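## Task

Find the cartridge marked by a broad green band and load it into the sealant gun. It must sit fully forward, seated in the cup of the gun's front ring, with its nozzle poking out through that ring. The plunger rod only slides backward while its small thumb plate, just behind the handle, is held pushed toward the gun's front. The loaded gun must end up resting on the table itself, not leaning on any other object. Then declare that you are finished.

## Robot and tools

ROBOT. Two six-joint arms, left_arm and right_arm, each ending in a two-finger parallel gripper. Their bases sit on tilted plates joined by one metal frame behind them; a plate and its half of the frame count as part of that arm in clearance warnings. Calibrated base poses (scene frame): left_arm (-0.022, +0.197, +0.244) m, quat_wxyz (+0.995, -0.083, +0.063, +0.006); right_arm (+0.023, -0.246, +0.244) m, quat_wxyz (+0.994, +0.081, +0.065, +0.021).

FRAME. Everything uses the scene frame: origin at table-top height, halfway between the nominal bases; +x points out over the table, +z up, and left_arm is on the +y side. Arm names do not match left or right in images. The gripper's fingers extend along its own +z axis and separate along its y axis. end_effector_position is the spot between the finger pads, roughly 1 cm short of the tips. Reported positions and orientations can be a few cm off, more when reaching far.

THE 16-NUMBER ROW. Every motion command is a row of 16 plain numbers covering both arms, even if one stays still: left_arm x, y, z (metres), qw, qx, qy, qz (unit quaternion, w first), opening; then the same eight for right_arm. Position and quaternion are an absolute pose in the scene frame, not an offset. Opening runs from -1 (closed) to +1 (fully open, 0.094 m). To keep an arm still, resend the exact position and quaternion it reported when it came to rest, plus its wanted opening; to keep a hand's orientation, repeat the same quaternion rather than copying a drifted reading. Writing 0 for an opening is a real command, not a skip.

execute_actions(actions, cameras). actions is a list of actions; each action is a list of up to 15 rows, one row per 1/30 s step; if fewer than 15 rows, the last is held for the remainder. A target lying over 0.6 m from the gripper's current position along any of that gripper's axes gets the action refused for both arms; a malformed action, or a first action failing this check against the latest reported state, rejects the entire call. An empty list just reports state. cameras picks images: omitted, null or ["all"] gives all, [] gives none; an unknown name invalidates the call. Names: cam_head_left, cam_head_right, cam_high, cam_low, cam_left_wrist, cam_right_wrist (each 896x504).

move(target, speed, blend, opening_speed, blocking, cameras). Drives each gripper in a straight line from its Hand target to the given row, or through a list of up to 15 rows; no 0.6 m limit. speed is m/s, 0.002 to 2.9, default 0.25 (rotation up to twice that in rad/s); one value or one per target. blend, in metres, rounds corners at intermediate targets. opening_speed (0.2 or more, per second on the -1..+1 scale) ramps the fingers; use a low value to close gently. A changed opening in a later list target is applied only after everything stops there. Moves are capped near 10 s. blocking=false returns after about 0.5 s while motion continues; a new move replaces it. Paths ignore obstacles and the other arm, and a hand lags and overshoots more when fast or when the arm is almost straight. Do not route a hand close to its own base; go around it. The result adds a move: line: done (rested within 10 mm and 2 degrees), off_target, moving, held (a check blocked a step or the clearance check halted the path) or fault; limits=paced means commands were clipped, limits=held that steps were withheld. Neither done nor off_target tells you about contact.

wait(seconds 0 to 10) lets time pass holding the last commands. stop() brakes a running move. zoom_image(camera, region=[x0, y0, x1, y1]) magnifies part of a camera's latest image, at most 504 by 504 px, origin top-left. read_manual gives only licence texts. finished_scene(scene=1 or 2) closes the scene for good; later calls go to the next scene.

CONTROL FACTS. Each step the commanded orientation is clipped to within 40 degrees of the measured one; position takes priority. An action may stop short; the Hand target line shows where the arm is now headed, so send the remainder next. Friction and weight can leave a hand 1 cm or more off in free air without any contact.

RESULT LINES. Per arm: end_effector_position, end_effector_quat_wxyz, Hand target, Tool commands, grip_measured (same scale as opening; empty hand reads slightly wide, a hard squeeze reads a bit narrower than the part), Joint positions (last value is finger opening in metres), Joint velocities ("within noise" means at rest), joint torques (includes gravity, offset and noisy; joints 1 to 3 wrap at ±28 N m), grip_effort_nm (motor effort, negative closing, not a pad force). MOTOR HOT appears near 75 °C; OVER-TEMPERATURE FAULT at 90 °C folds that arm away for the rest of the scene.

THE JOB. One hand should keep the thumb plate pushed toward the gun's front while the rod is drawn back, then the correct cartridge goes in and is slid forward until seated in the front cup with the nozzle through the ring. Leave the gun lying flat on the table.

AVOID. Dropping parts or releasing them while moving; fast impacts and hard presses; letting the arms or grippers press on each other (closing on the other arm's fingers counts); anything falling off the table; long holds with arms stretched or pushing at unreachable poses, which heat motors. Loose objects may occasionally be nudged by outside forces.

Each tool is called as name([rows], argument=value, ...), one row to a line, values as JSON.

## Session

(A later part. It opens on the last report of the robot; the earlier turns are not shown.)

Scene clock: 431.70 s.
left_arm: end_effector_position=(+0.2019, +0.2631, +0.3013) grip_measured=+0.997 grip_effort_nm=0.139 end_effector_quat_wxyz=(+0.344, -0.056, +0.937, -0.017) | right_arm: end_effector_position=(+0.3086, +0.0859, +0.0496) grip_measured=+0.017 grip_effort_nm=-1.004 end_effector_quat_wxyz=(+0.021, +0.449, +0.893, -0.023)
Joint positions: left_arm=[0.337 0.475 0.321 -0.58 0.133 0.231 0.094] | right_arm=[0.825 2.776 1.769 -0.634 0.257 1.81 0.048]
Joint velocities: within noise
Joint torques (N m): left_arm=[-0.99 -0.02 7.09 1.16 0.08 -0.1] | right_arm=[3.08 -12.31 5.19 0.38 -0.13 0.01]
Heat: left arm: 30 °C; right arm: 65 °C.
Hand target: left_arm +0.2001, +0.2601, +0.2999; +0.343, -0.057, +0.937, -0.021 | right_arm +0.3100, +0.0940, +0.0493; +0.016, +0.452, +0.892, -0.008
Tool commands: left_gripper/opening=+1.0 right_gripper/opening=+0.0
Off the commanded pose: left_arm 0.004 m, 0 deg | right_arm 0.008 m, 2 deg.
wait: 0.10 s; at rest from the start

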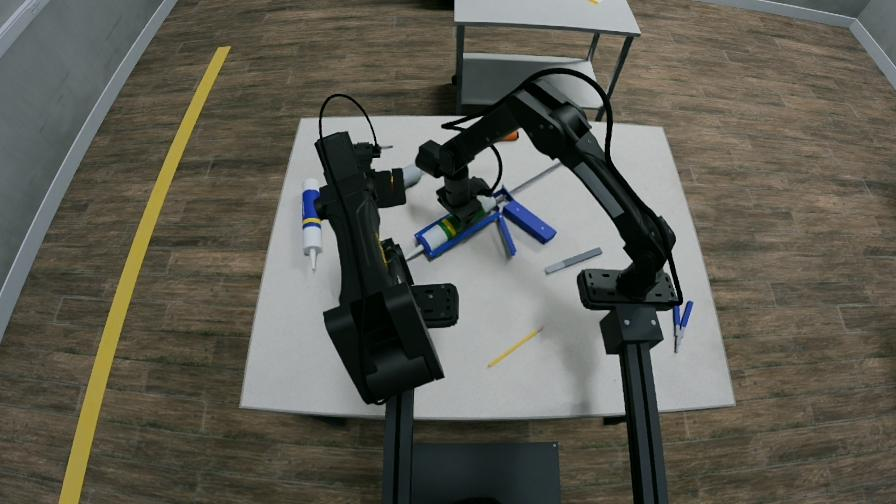

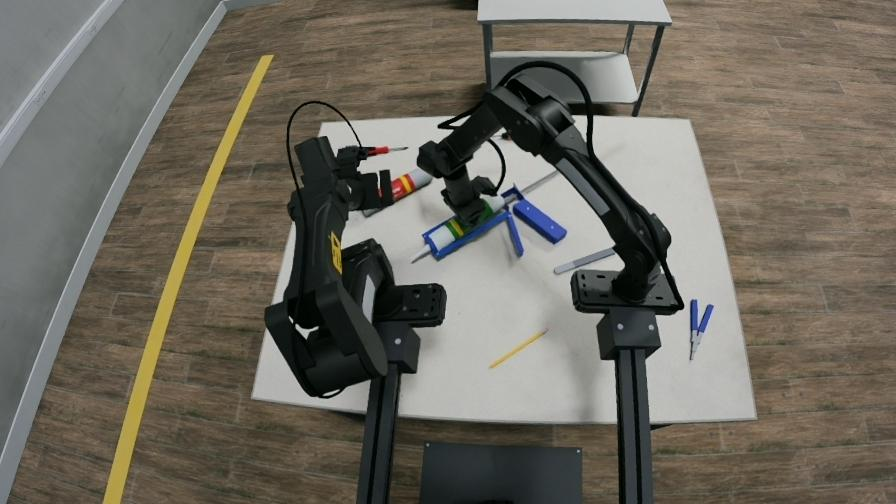

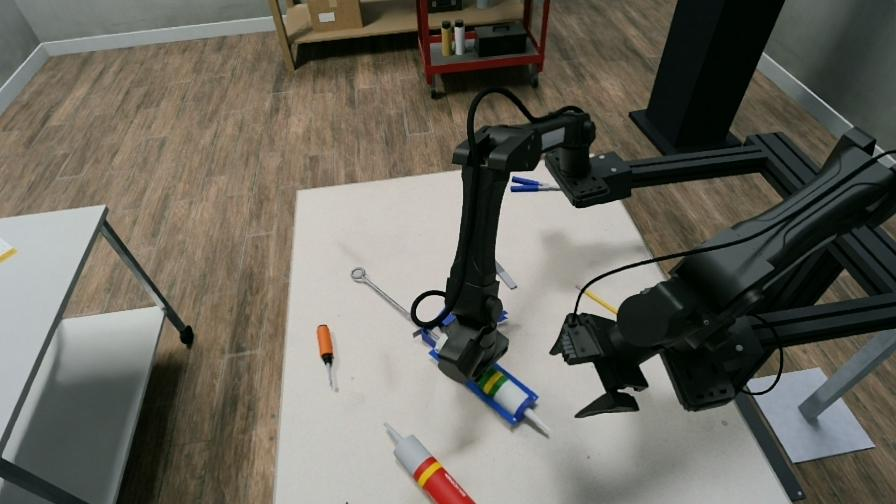

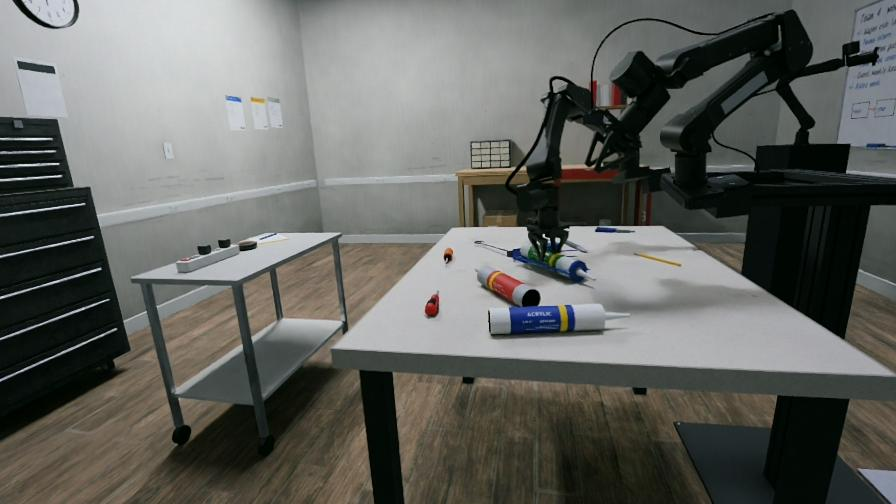

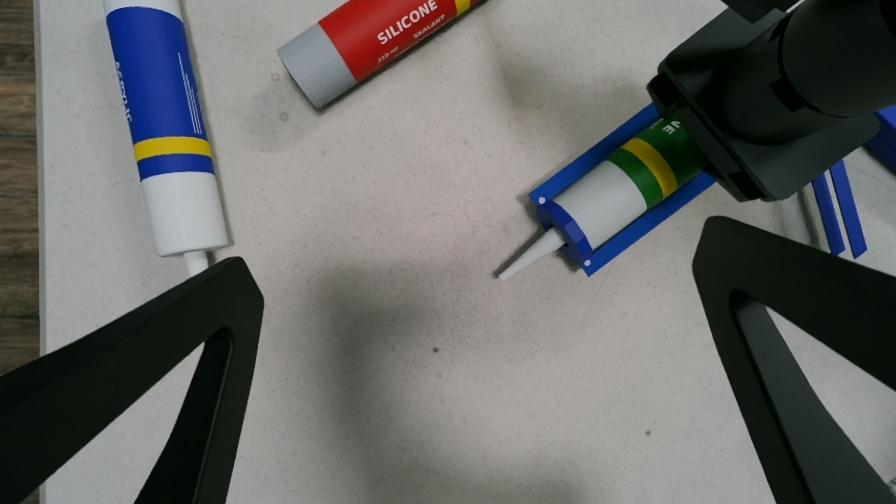

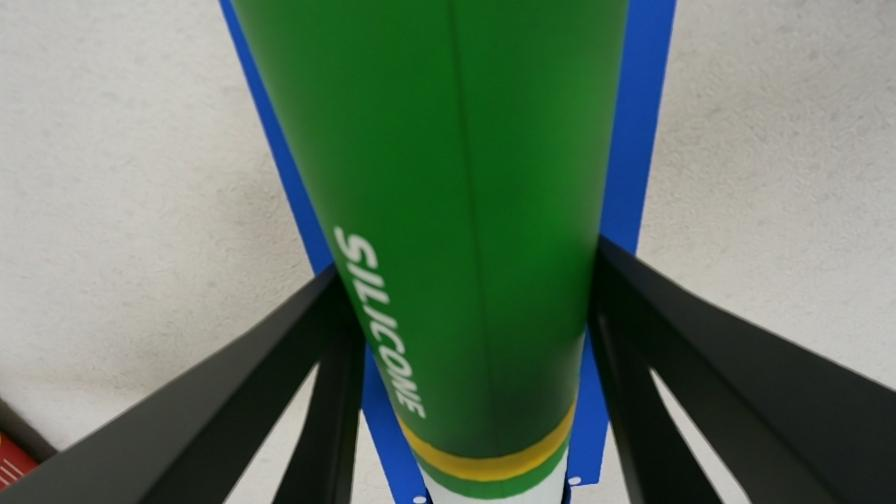

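move(target=[0.20, 0.26, 0.30, 0.343, -0.057, 0.937, -0.021, 1.0, 0.309, 0.097, 0.043, -0.0311, 0.4517, 0.8915, 0.0158, 0.0], speed=0.03)

zoom_image(camera="cam_left_wrist", region=[500, 100, 700, 280])

zoom_image(camera="cam_low", region=[480, 200, 620, 290])

zoom_image(camera="cam_head_right", region=[440, 160, 580, 260])

zoom_image(camera="cam_head_left", region=[430, 160, 570, 260])

Scene clock: 437.13 s.
left_arm: end_effector_position=(+0.2019, +0.2631, +0.3013) grip_measured=+0.997 grip_effort_nm=0.144 end_effector_quat_wxyz=(+0.344, -0.056, +0.937, -0.017) | right_arm: end_effector_position=(+0.3084, +0.0873, +0.0417) grip_measured=+0.017 grip_effort_nm=-1.009 end_effector_quat_wxyz=(-0.019, +0.452, +0.892, -0.003)
Joint positions: left_arm=[0.337 0.475 0.321 -0.58 0.133 0.231 0.094] | right_arm=[0.789 2.776 1.744 -0.583 0.171 1.775 0.048]
Joint velocities: within noise
Joint torques (N m): left_arm=[-0.99 -0.13 6.94 1.16 0.06 -0.1] | right_arm=[2.92 -12.75 4.85 0.45 -0.32 -0.05]
Heat: left arm: 30 °C; right arm: 65 °C.
Hand target: left_arm +0.2001, +0.2601, +0.2999; +0.343, -0.057, +0.937, -0.021 | right_arm +0.3090, +0.0970, +0.0434; -0.031, +0.451, +0.892, +0.016
Off the commanded pose: left_arm 0.004 m, 0 deg | right_arm 0.010 m, 3 deg.
move: off_target (right_arm)

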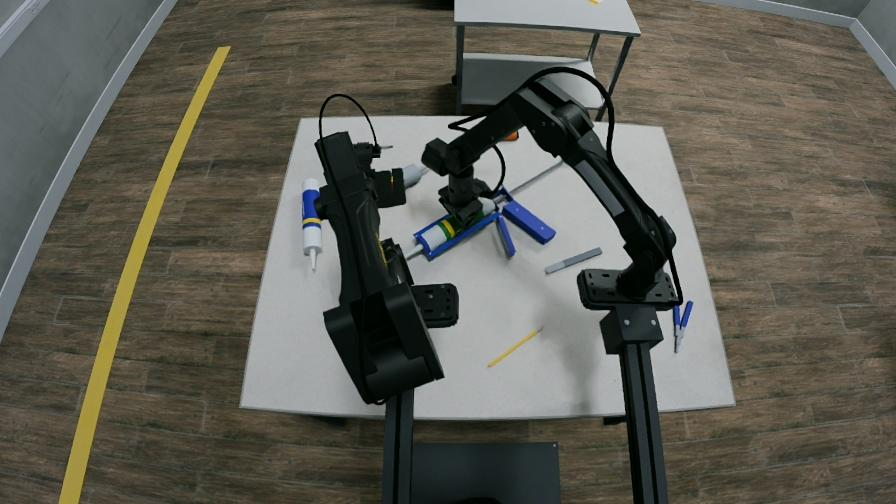

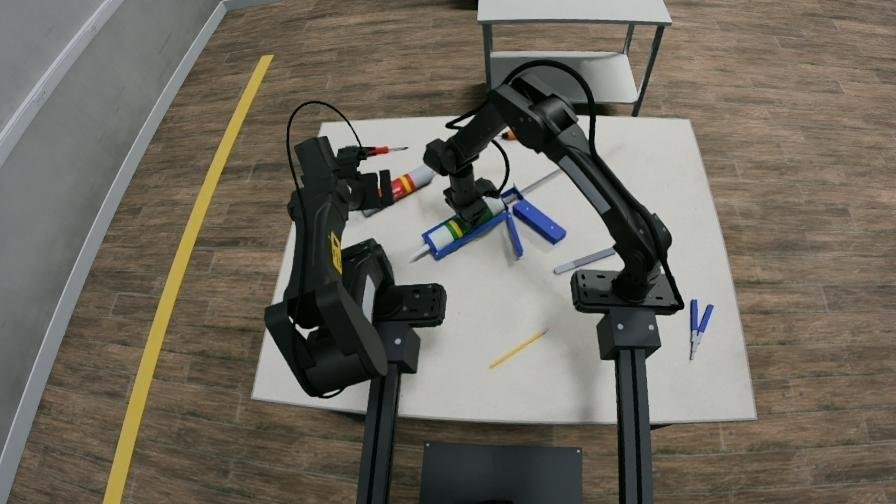

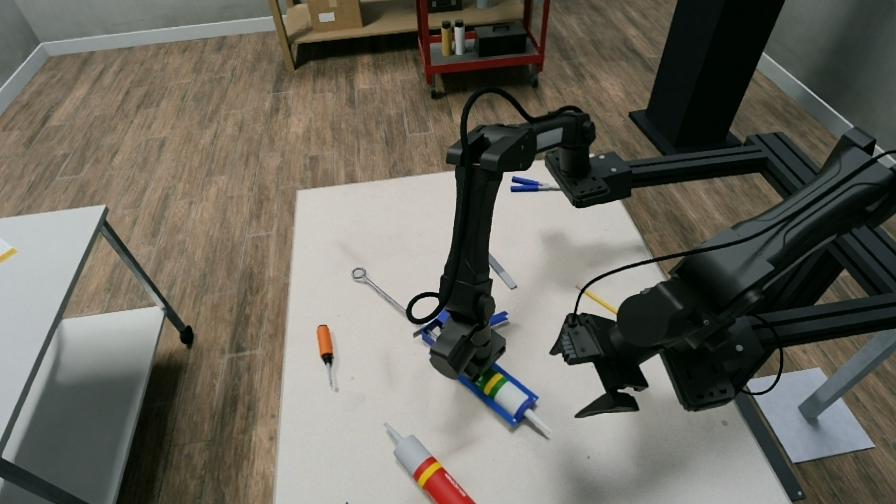

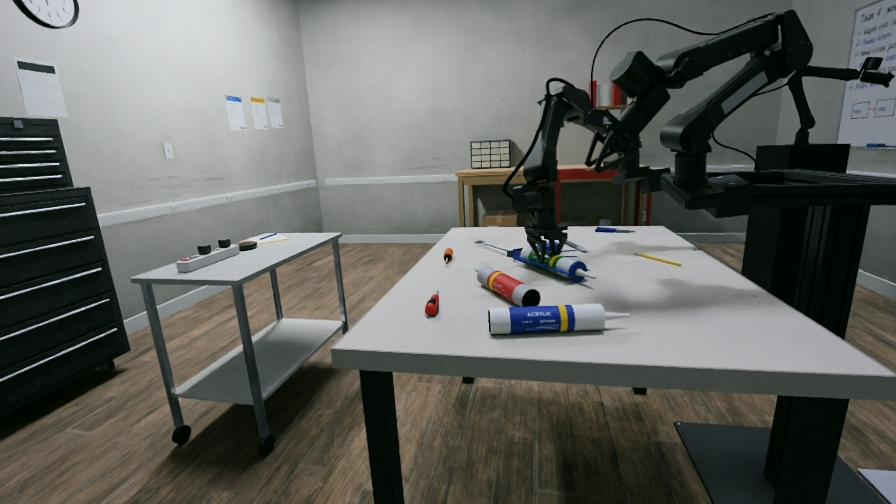

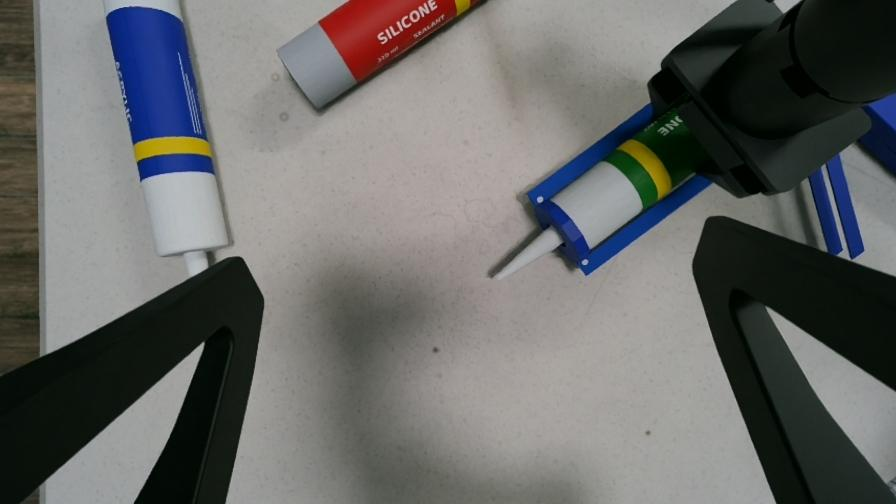

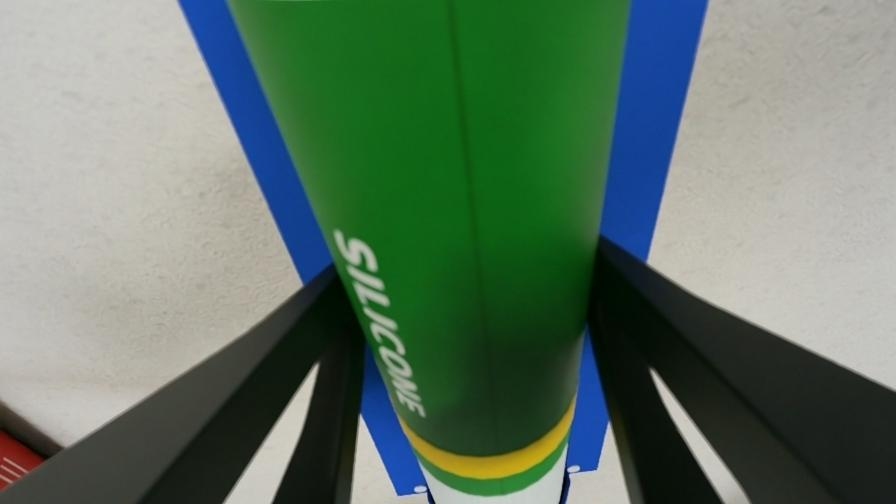

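Scaled by 2.520 from the camera's 896x504 image, which has a finer 1280x720 frame.

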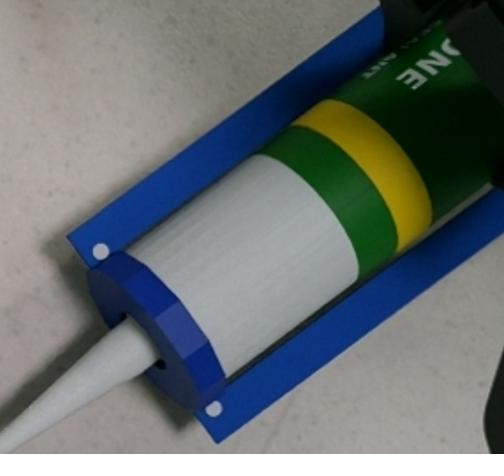

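Scaled by 3.600 from the camera's 896x504 image, which has a finer 1280x720 frame.

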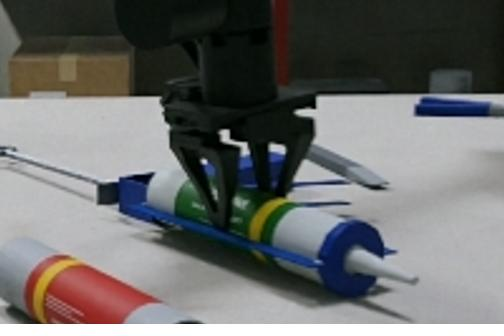

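Scaled by 3.600 from the camera's 896x504 image, which has a finer 1280x720 frame.

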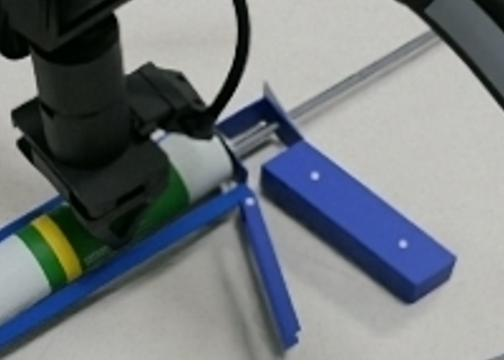

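Scaled by 3.600 from the camera's 896x504 image, which has a finer 1280x720 frame.

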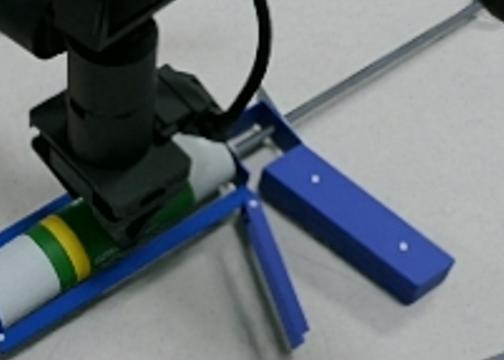

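zoom_image(camera="cam_low", region=[500, 225, 560, 275])

zoom_image(camera="cam_head_right", region=[480, 170, 540, 220])

Scaled by 8.400 from the camera's 896x504 image, which has a finer 1280x720 frame.

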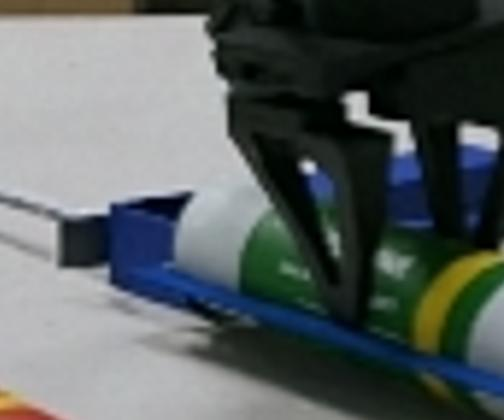

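Scaled by 8.400 from the camera's 896x504 image, which has a finer 1280x720 frame.

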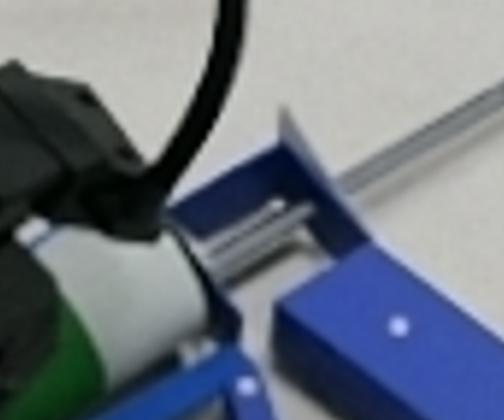

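move(target=[0.20, 0.26, 0.30, 0.343, -0.057, 0.937, -0.021, 1.0, 0.309, 0.097, 0.043, -0.0311, 0.4517, 0.8915, 0.0158, 0.35], speed=0.03, opening_speed=0.4, cameras=["cam_low","cam_left_wrist","cam_right_wrist","cam_head_right"])

zoom_image(camera="cam_low", region=[500, 225, 560, 275])

zoom_image(camera="cam_head_right", region=[480, 170, 540, 220])

Scene clock: 444.77 s.
left_arm: end_effector_position=(+0.2019, +0.2631, +0.3013) grip_measured=+0.997 grip_effort_nm=0.134 end_effector_quat_wxyz=(+0.344, -0.056, +0.937, -0.017) | right_arm: end_effector_position=(+0.3070, +0.0931, +0.0419) grip_measured=+0.347 grip_effort_nm=0.173 end_effector_quat_wxyz=(-0.032, +0.452, +0.891, +0.007)
Joint positions: left_arm=[0.337 0.475 0.321 -0.58 0.133 0.231 0.094] | right_arm=[0.788 2.776 1.744 -0.569 0.142 1.772 0.063]
Joint velocities: within noise
Joint torques (N m): left_arm=[-0.96 -0.06 7.08 1.16 0.09 -0.13] | right_arm=[2.97 -12.74 4.75 0.36 -0.06 0]
Heat: left arm: 30 °C; right arm: 66 °C.
Hand target: left_arm +0.2001, +0.2601, +0.2999; +0.343, -0.057, +0.937, -0.021 | right_arm +0.3091, +0.0970, +0.0431; -0.031, +0.452, +0.891, +0.016
Off the commanded pose: left_arm 0.004 m, 0 deg | right_arm 0.005 m, 1 deg.
move: done
Images, in order (width x height): cam_head_right 896x504, cam_low 896x504, cam_left_wrist 896x504, cam_right_wrist 896x504.

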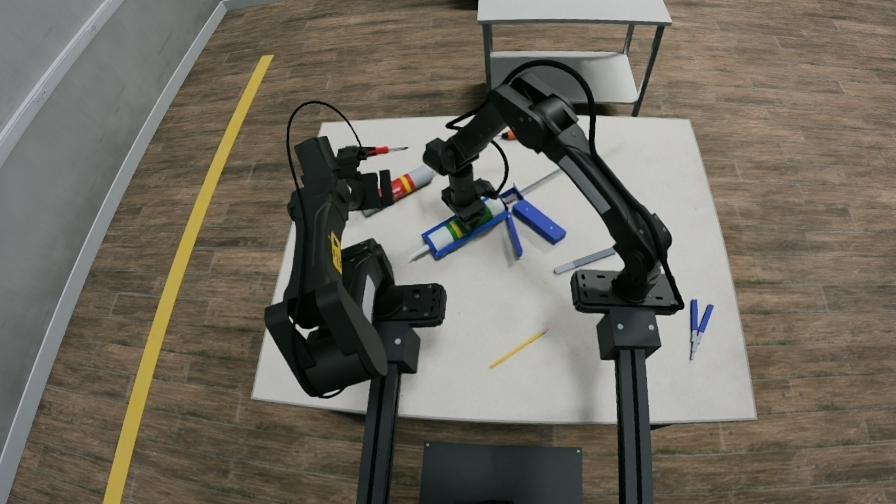

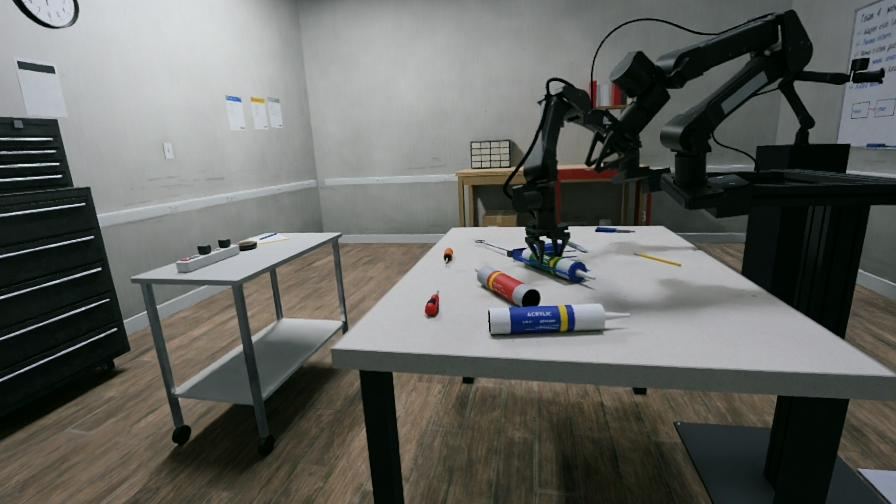

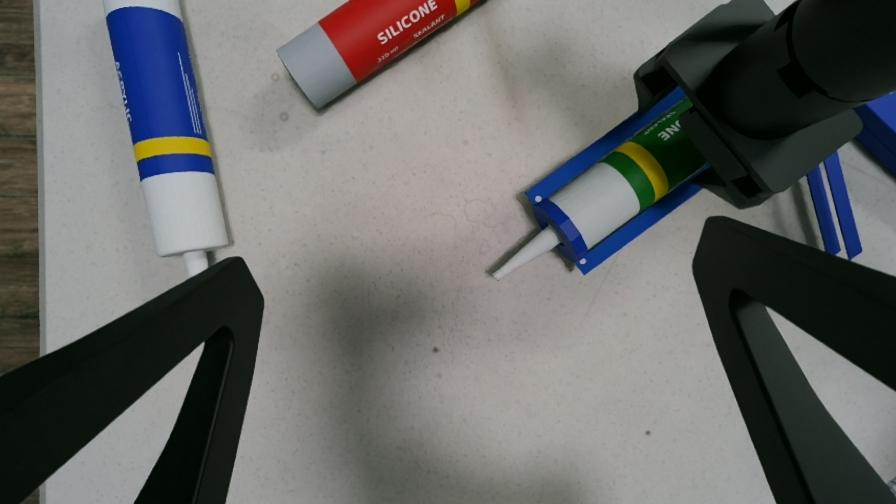

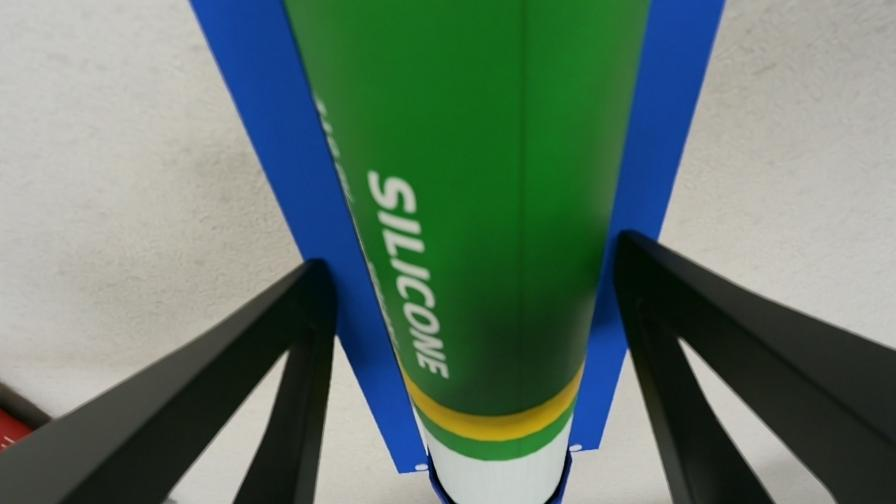

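Scaled by 8.400 from the camera's 896x504 image, which has a finer 1280x720 frame.

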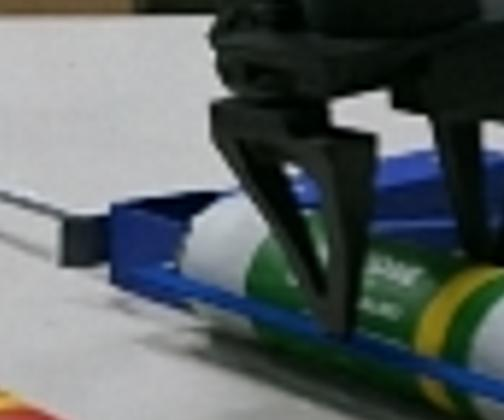

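Scaled by 8.400 from the camera's 896x504 image, which has a finer 1280x720 frame.

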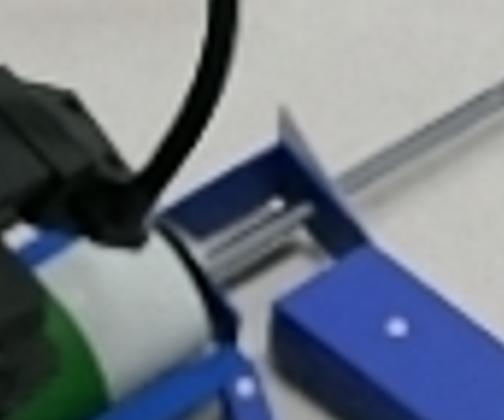

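move([
  [0.20, 0.26, 0.30, 0.343, -0.057, 0.937, -0.021, 1.0, 0.309, 0.096, 0.08, -0.0311, 0.4517, 0.8915, 0.0158, 0.35],
  [0.20, 0.26, 0.30, 0.343, -0.057, 0.937, -0.021, 1.0, 0.311, 0.091, 0.16, 0, 0.4520, 0.8920, 0, 0.35],
  [0.20, 0.26, 0.30, 0.343, -0.057, 0.937, -0.021, 1.0, 0.34, -0.22, 0.19, 0, 0.25, 0.968, 0, 0.35],
], speed=[0.04, 0.12, 0.3], cameras=["cam_low","cam_left_wrist","cam_head_right"])

move(target=[0.29, 0.10, 0.31, 0.343, -0.057, 0.937, -0.021, 1.0, 0.33, -0.30, 0.17, 0, 0.0576, 0.9983, 0, 0.35], speed=0.2)

zoom_image(camera="cam_left_wrist", region=[250, 0, 700, 504])

zoom_image(camera="cam_low", region=[480, 200, 620, 290])

Scene clock: 454.60 s.
left_arm: end_effector_position=(+0.2019, +0.2631, +0.3013) grip_measured=+0.997 grip_effort_nm=0.144 end_effector_quat_wxyz=(+0.344, -0.056, +0.937, -0.017) | right_arm: end_effector_position=(+0.3315, -0.2207, +0.1828) grip_measured=+0.347 grip_effort_nm=0.168 end_effector_quat_wxyz=(-0.020, +0.247, +0.969, -0.012)
Joint positions: left_arm=[0.337 0.475 0.321 -0.58 0.133 0.231 0.094] | right_arm=[0.117 1.859 0.987 -0.638 0.184 0.657 0.063]
Joint velocities: within noise
Joint torques (N m): left_arm=[-1.01 -0.09 6.95 1.19 0.07 -0.08] | right_arm=[1.44 -10.48 4.36 0.34 -0.05 -0.08]
Heat: left arm: 30 °C; right arm: 66 °C.
Hand target: left_arm +0.2001, +0.2601, +0.2999; +0.343, -0.057, +0.937, -0.021 | right_arm +0.3399, -0.2201, +0.1900; +0.000, +0.250, +0.968, +0.000
Off the commanded pose: left_arm 0.004 m, 0 deg | right_arm 0.011 m, 3 deg.
move: off_target (right_arm)
Images, in order (width x height): cam_head_right 896x504, cam_low 896x504, cam_left_wrist 896x504.

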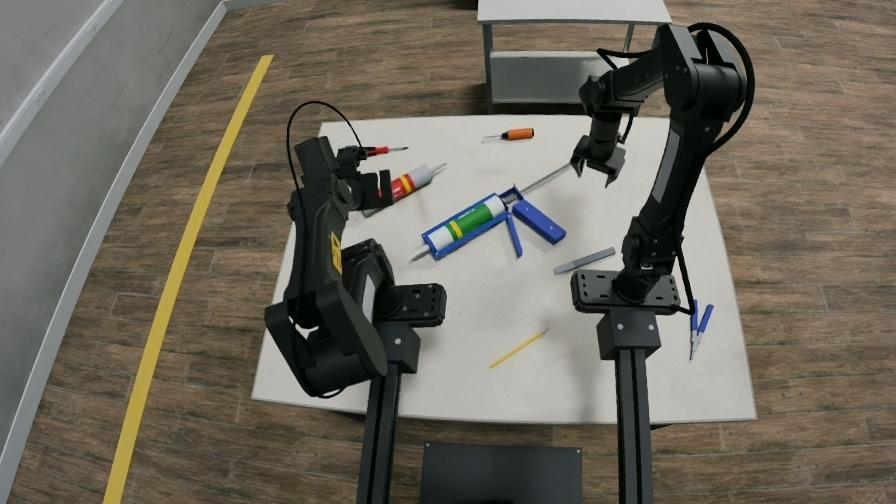

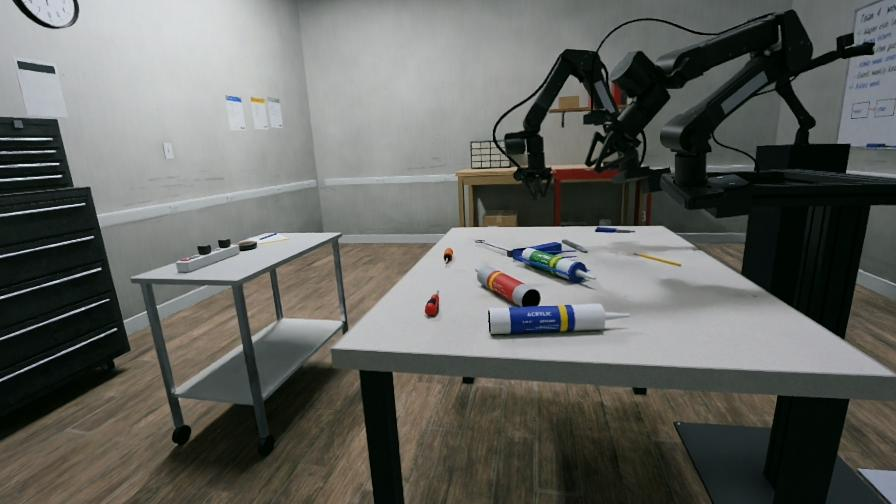

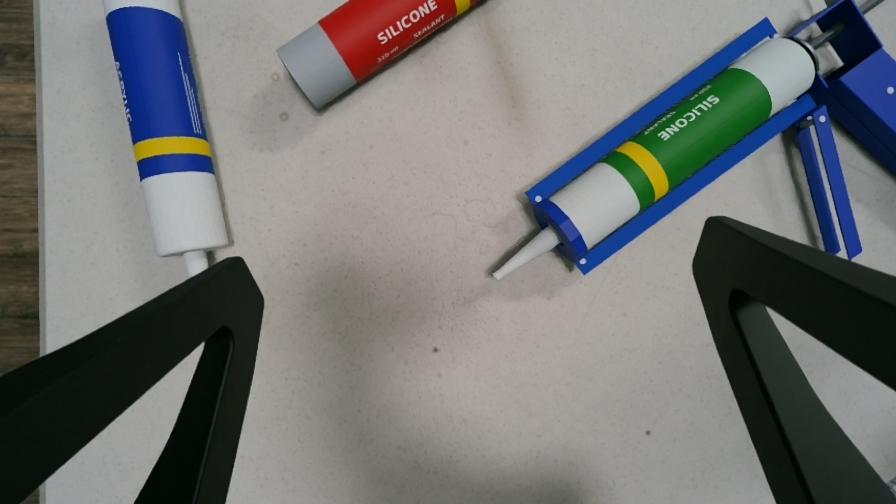

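Scene clock: 456.43 s.
left_arm: end_effector_position=(+0.2766, +0.1071, +0.2971) grip_measured=+0.997 grip_effort_nm=0.139 end_effector_quat_wxyz=(+0.322, -0.044, +0.946, -0.010) | right_arm: end_effector_position=(+0.3202, -0.2974, +0.1625) grip_measured=+0.347 grip_effort_nm=0.168 end_effector_quat_wxyz=(-0.026, +0.052, +0.998, -0.003)
Joint positions: left_arm=[-0.66 1.269 0.562 -0.26 -0.56 -0.506 0.094] | right_arm=[-0.154 1.839 0.915 -0.547 0.153 -0.01 0.063]
Joint velocities: within noise
Joint torques (N m): left_arm=[-1.89 -1.94 9.78 1.34 -0.24 -0.13] | right_arm=[0.54 -10.67 3.97 0.32 -0.08 -0.01]
Heat: left arm: 30 °C; right arm: 66 °C.
Hand target: left_arm +0.2891, +0.1004, +0.3104; +0.343, -0.057, +0.937, -0.021 | right_arm +0.3300, -0.3000, +0.1701; +0.000, +0.057, +0.998, +0.000
Off the commanded pose: left_arm 0.020 m, 3 deg | right_arm 0.013 m, 3 deg.
move: off_target (left_arm, right_arm)

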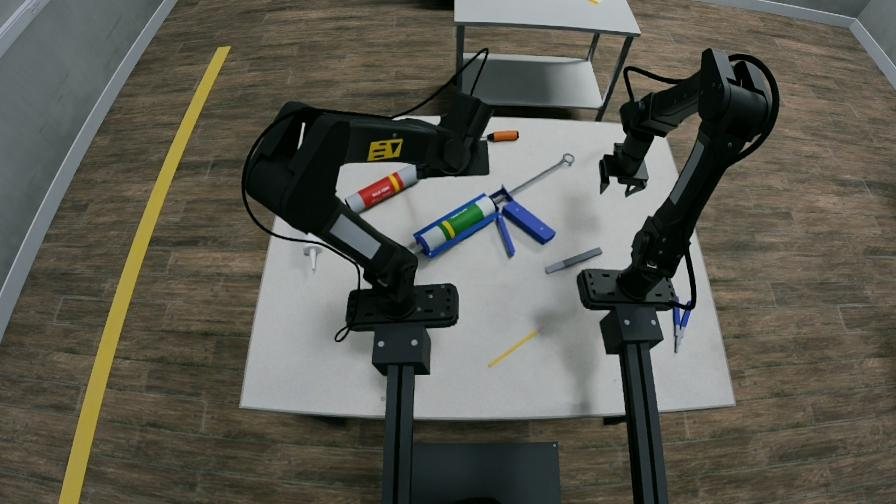

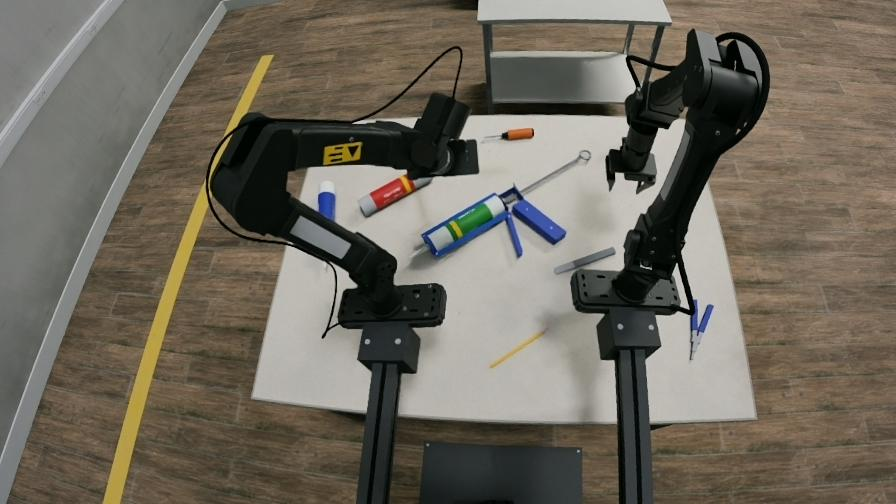

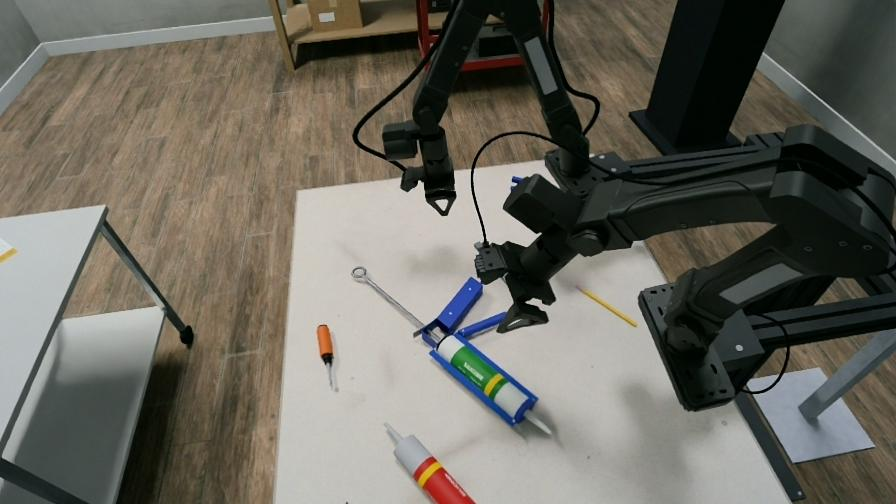

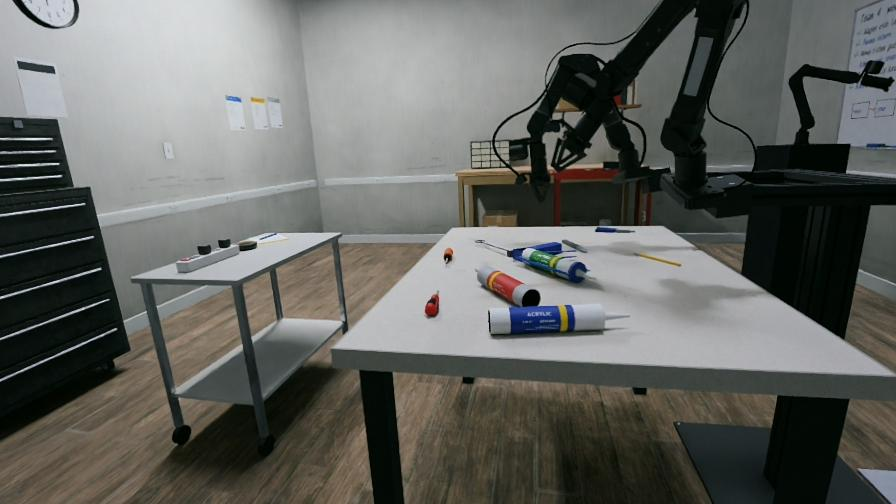

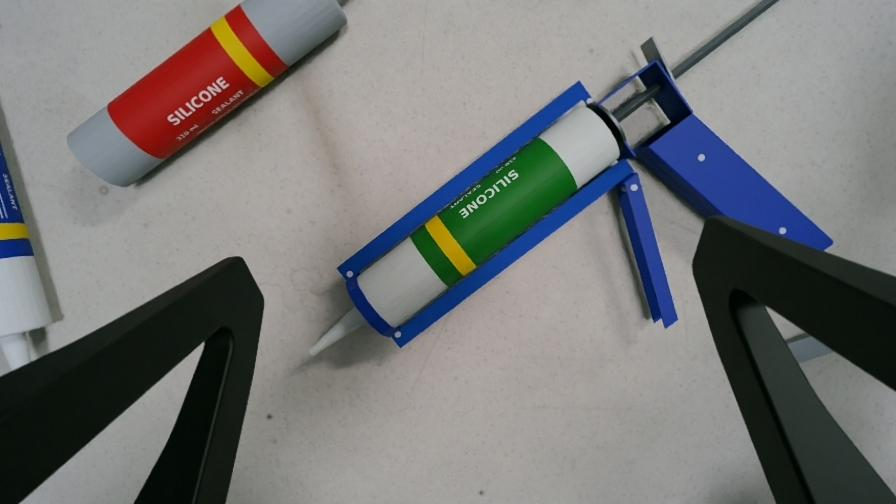

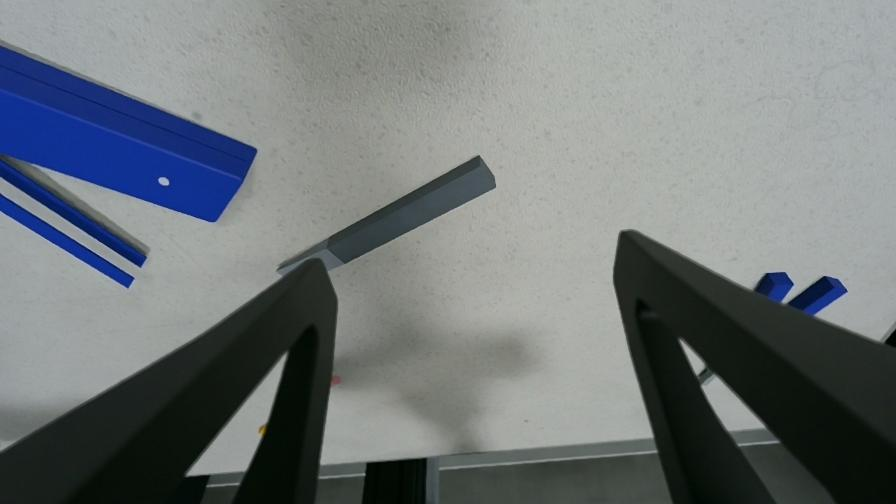

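Scaled by 1.000.

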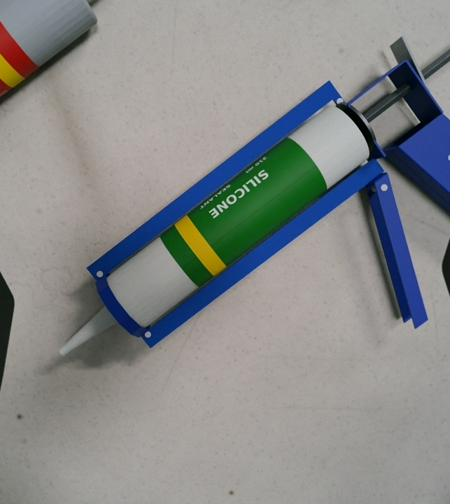

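Scaled by 3.600 from the camera's 896x504 image, which has a finer 1280x720 frame.

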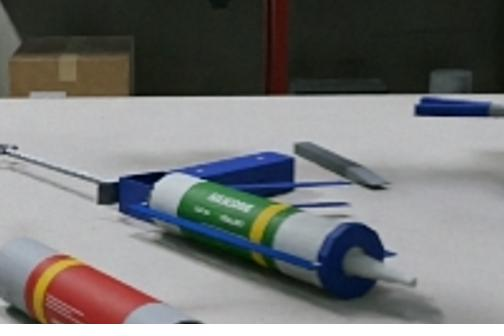

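Loaded. Check the tail gap closely.

zoom_image(camera="cam_left_wrist", region=[540, 60, 700, 180])

zoom_image(camera="cam_left_wrist", region=[300, 240, 460, 370])

Scaled by 3.150 from the camera's 896x504 image, which has a finer 1280x720 frame.

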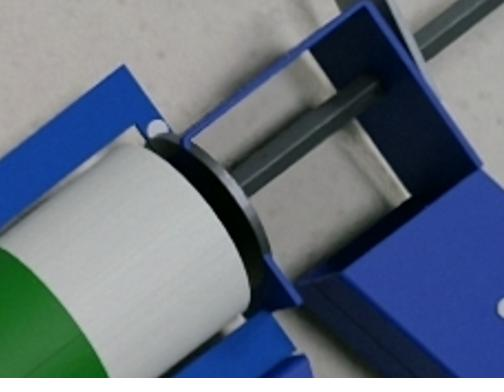

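Scaled by 3.150 from the camera's 896x504 image, which has a finer 1280x720 frame.

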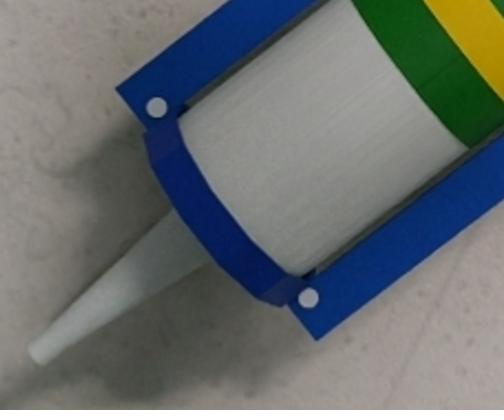

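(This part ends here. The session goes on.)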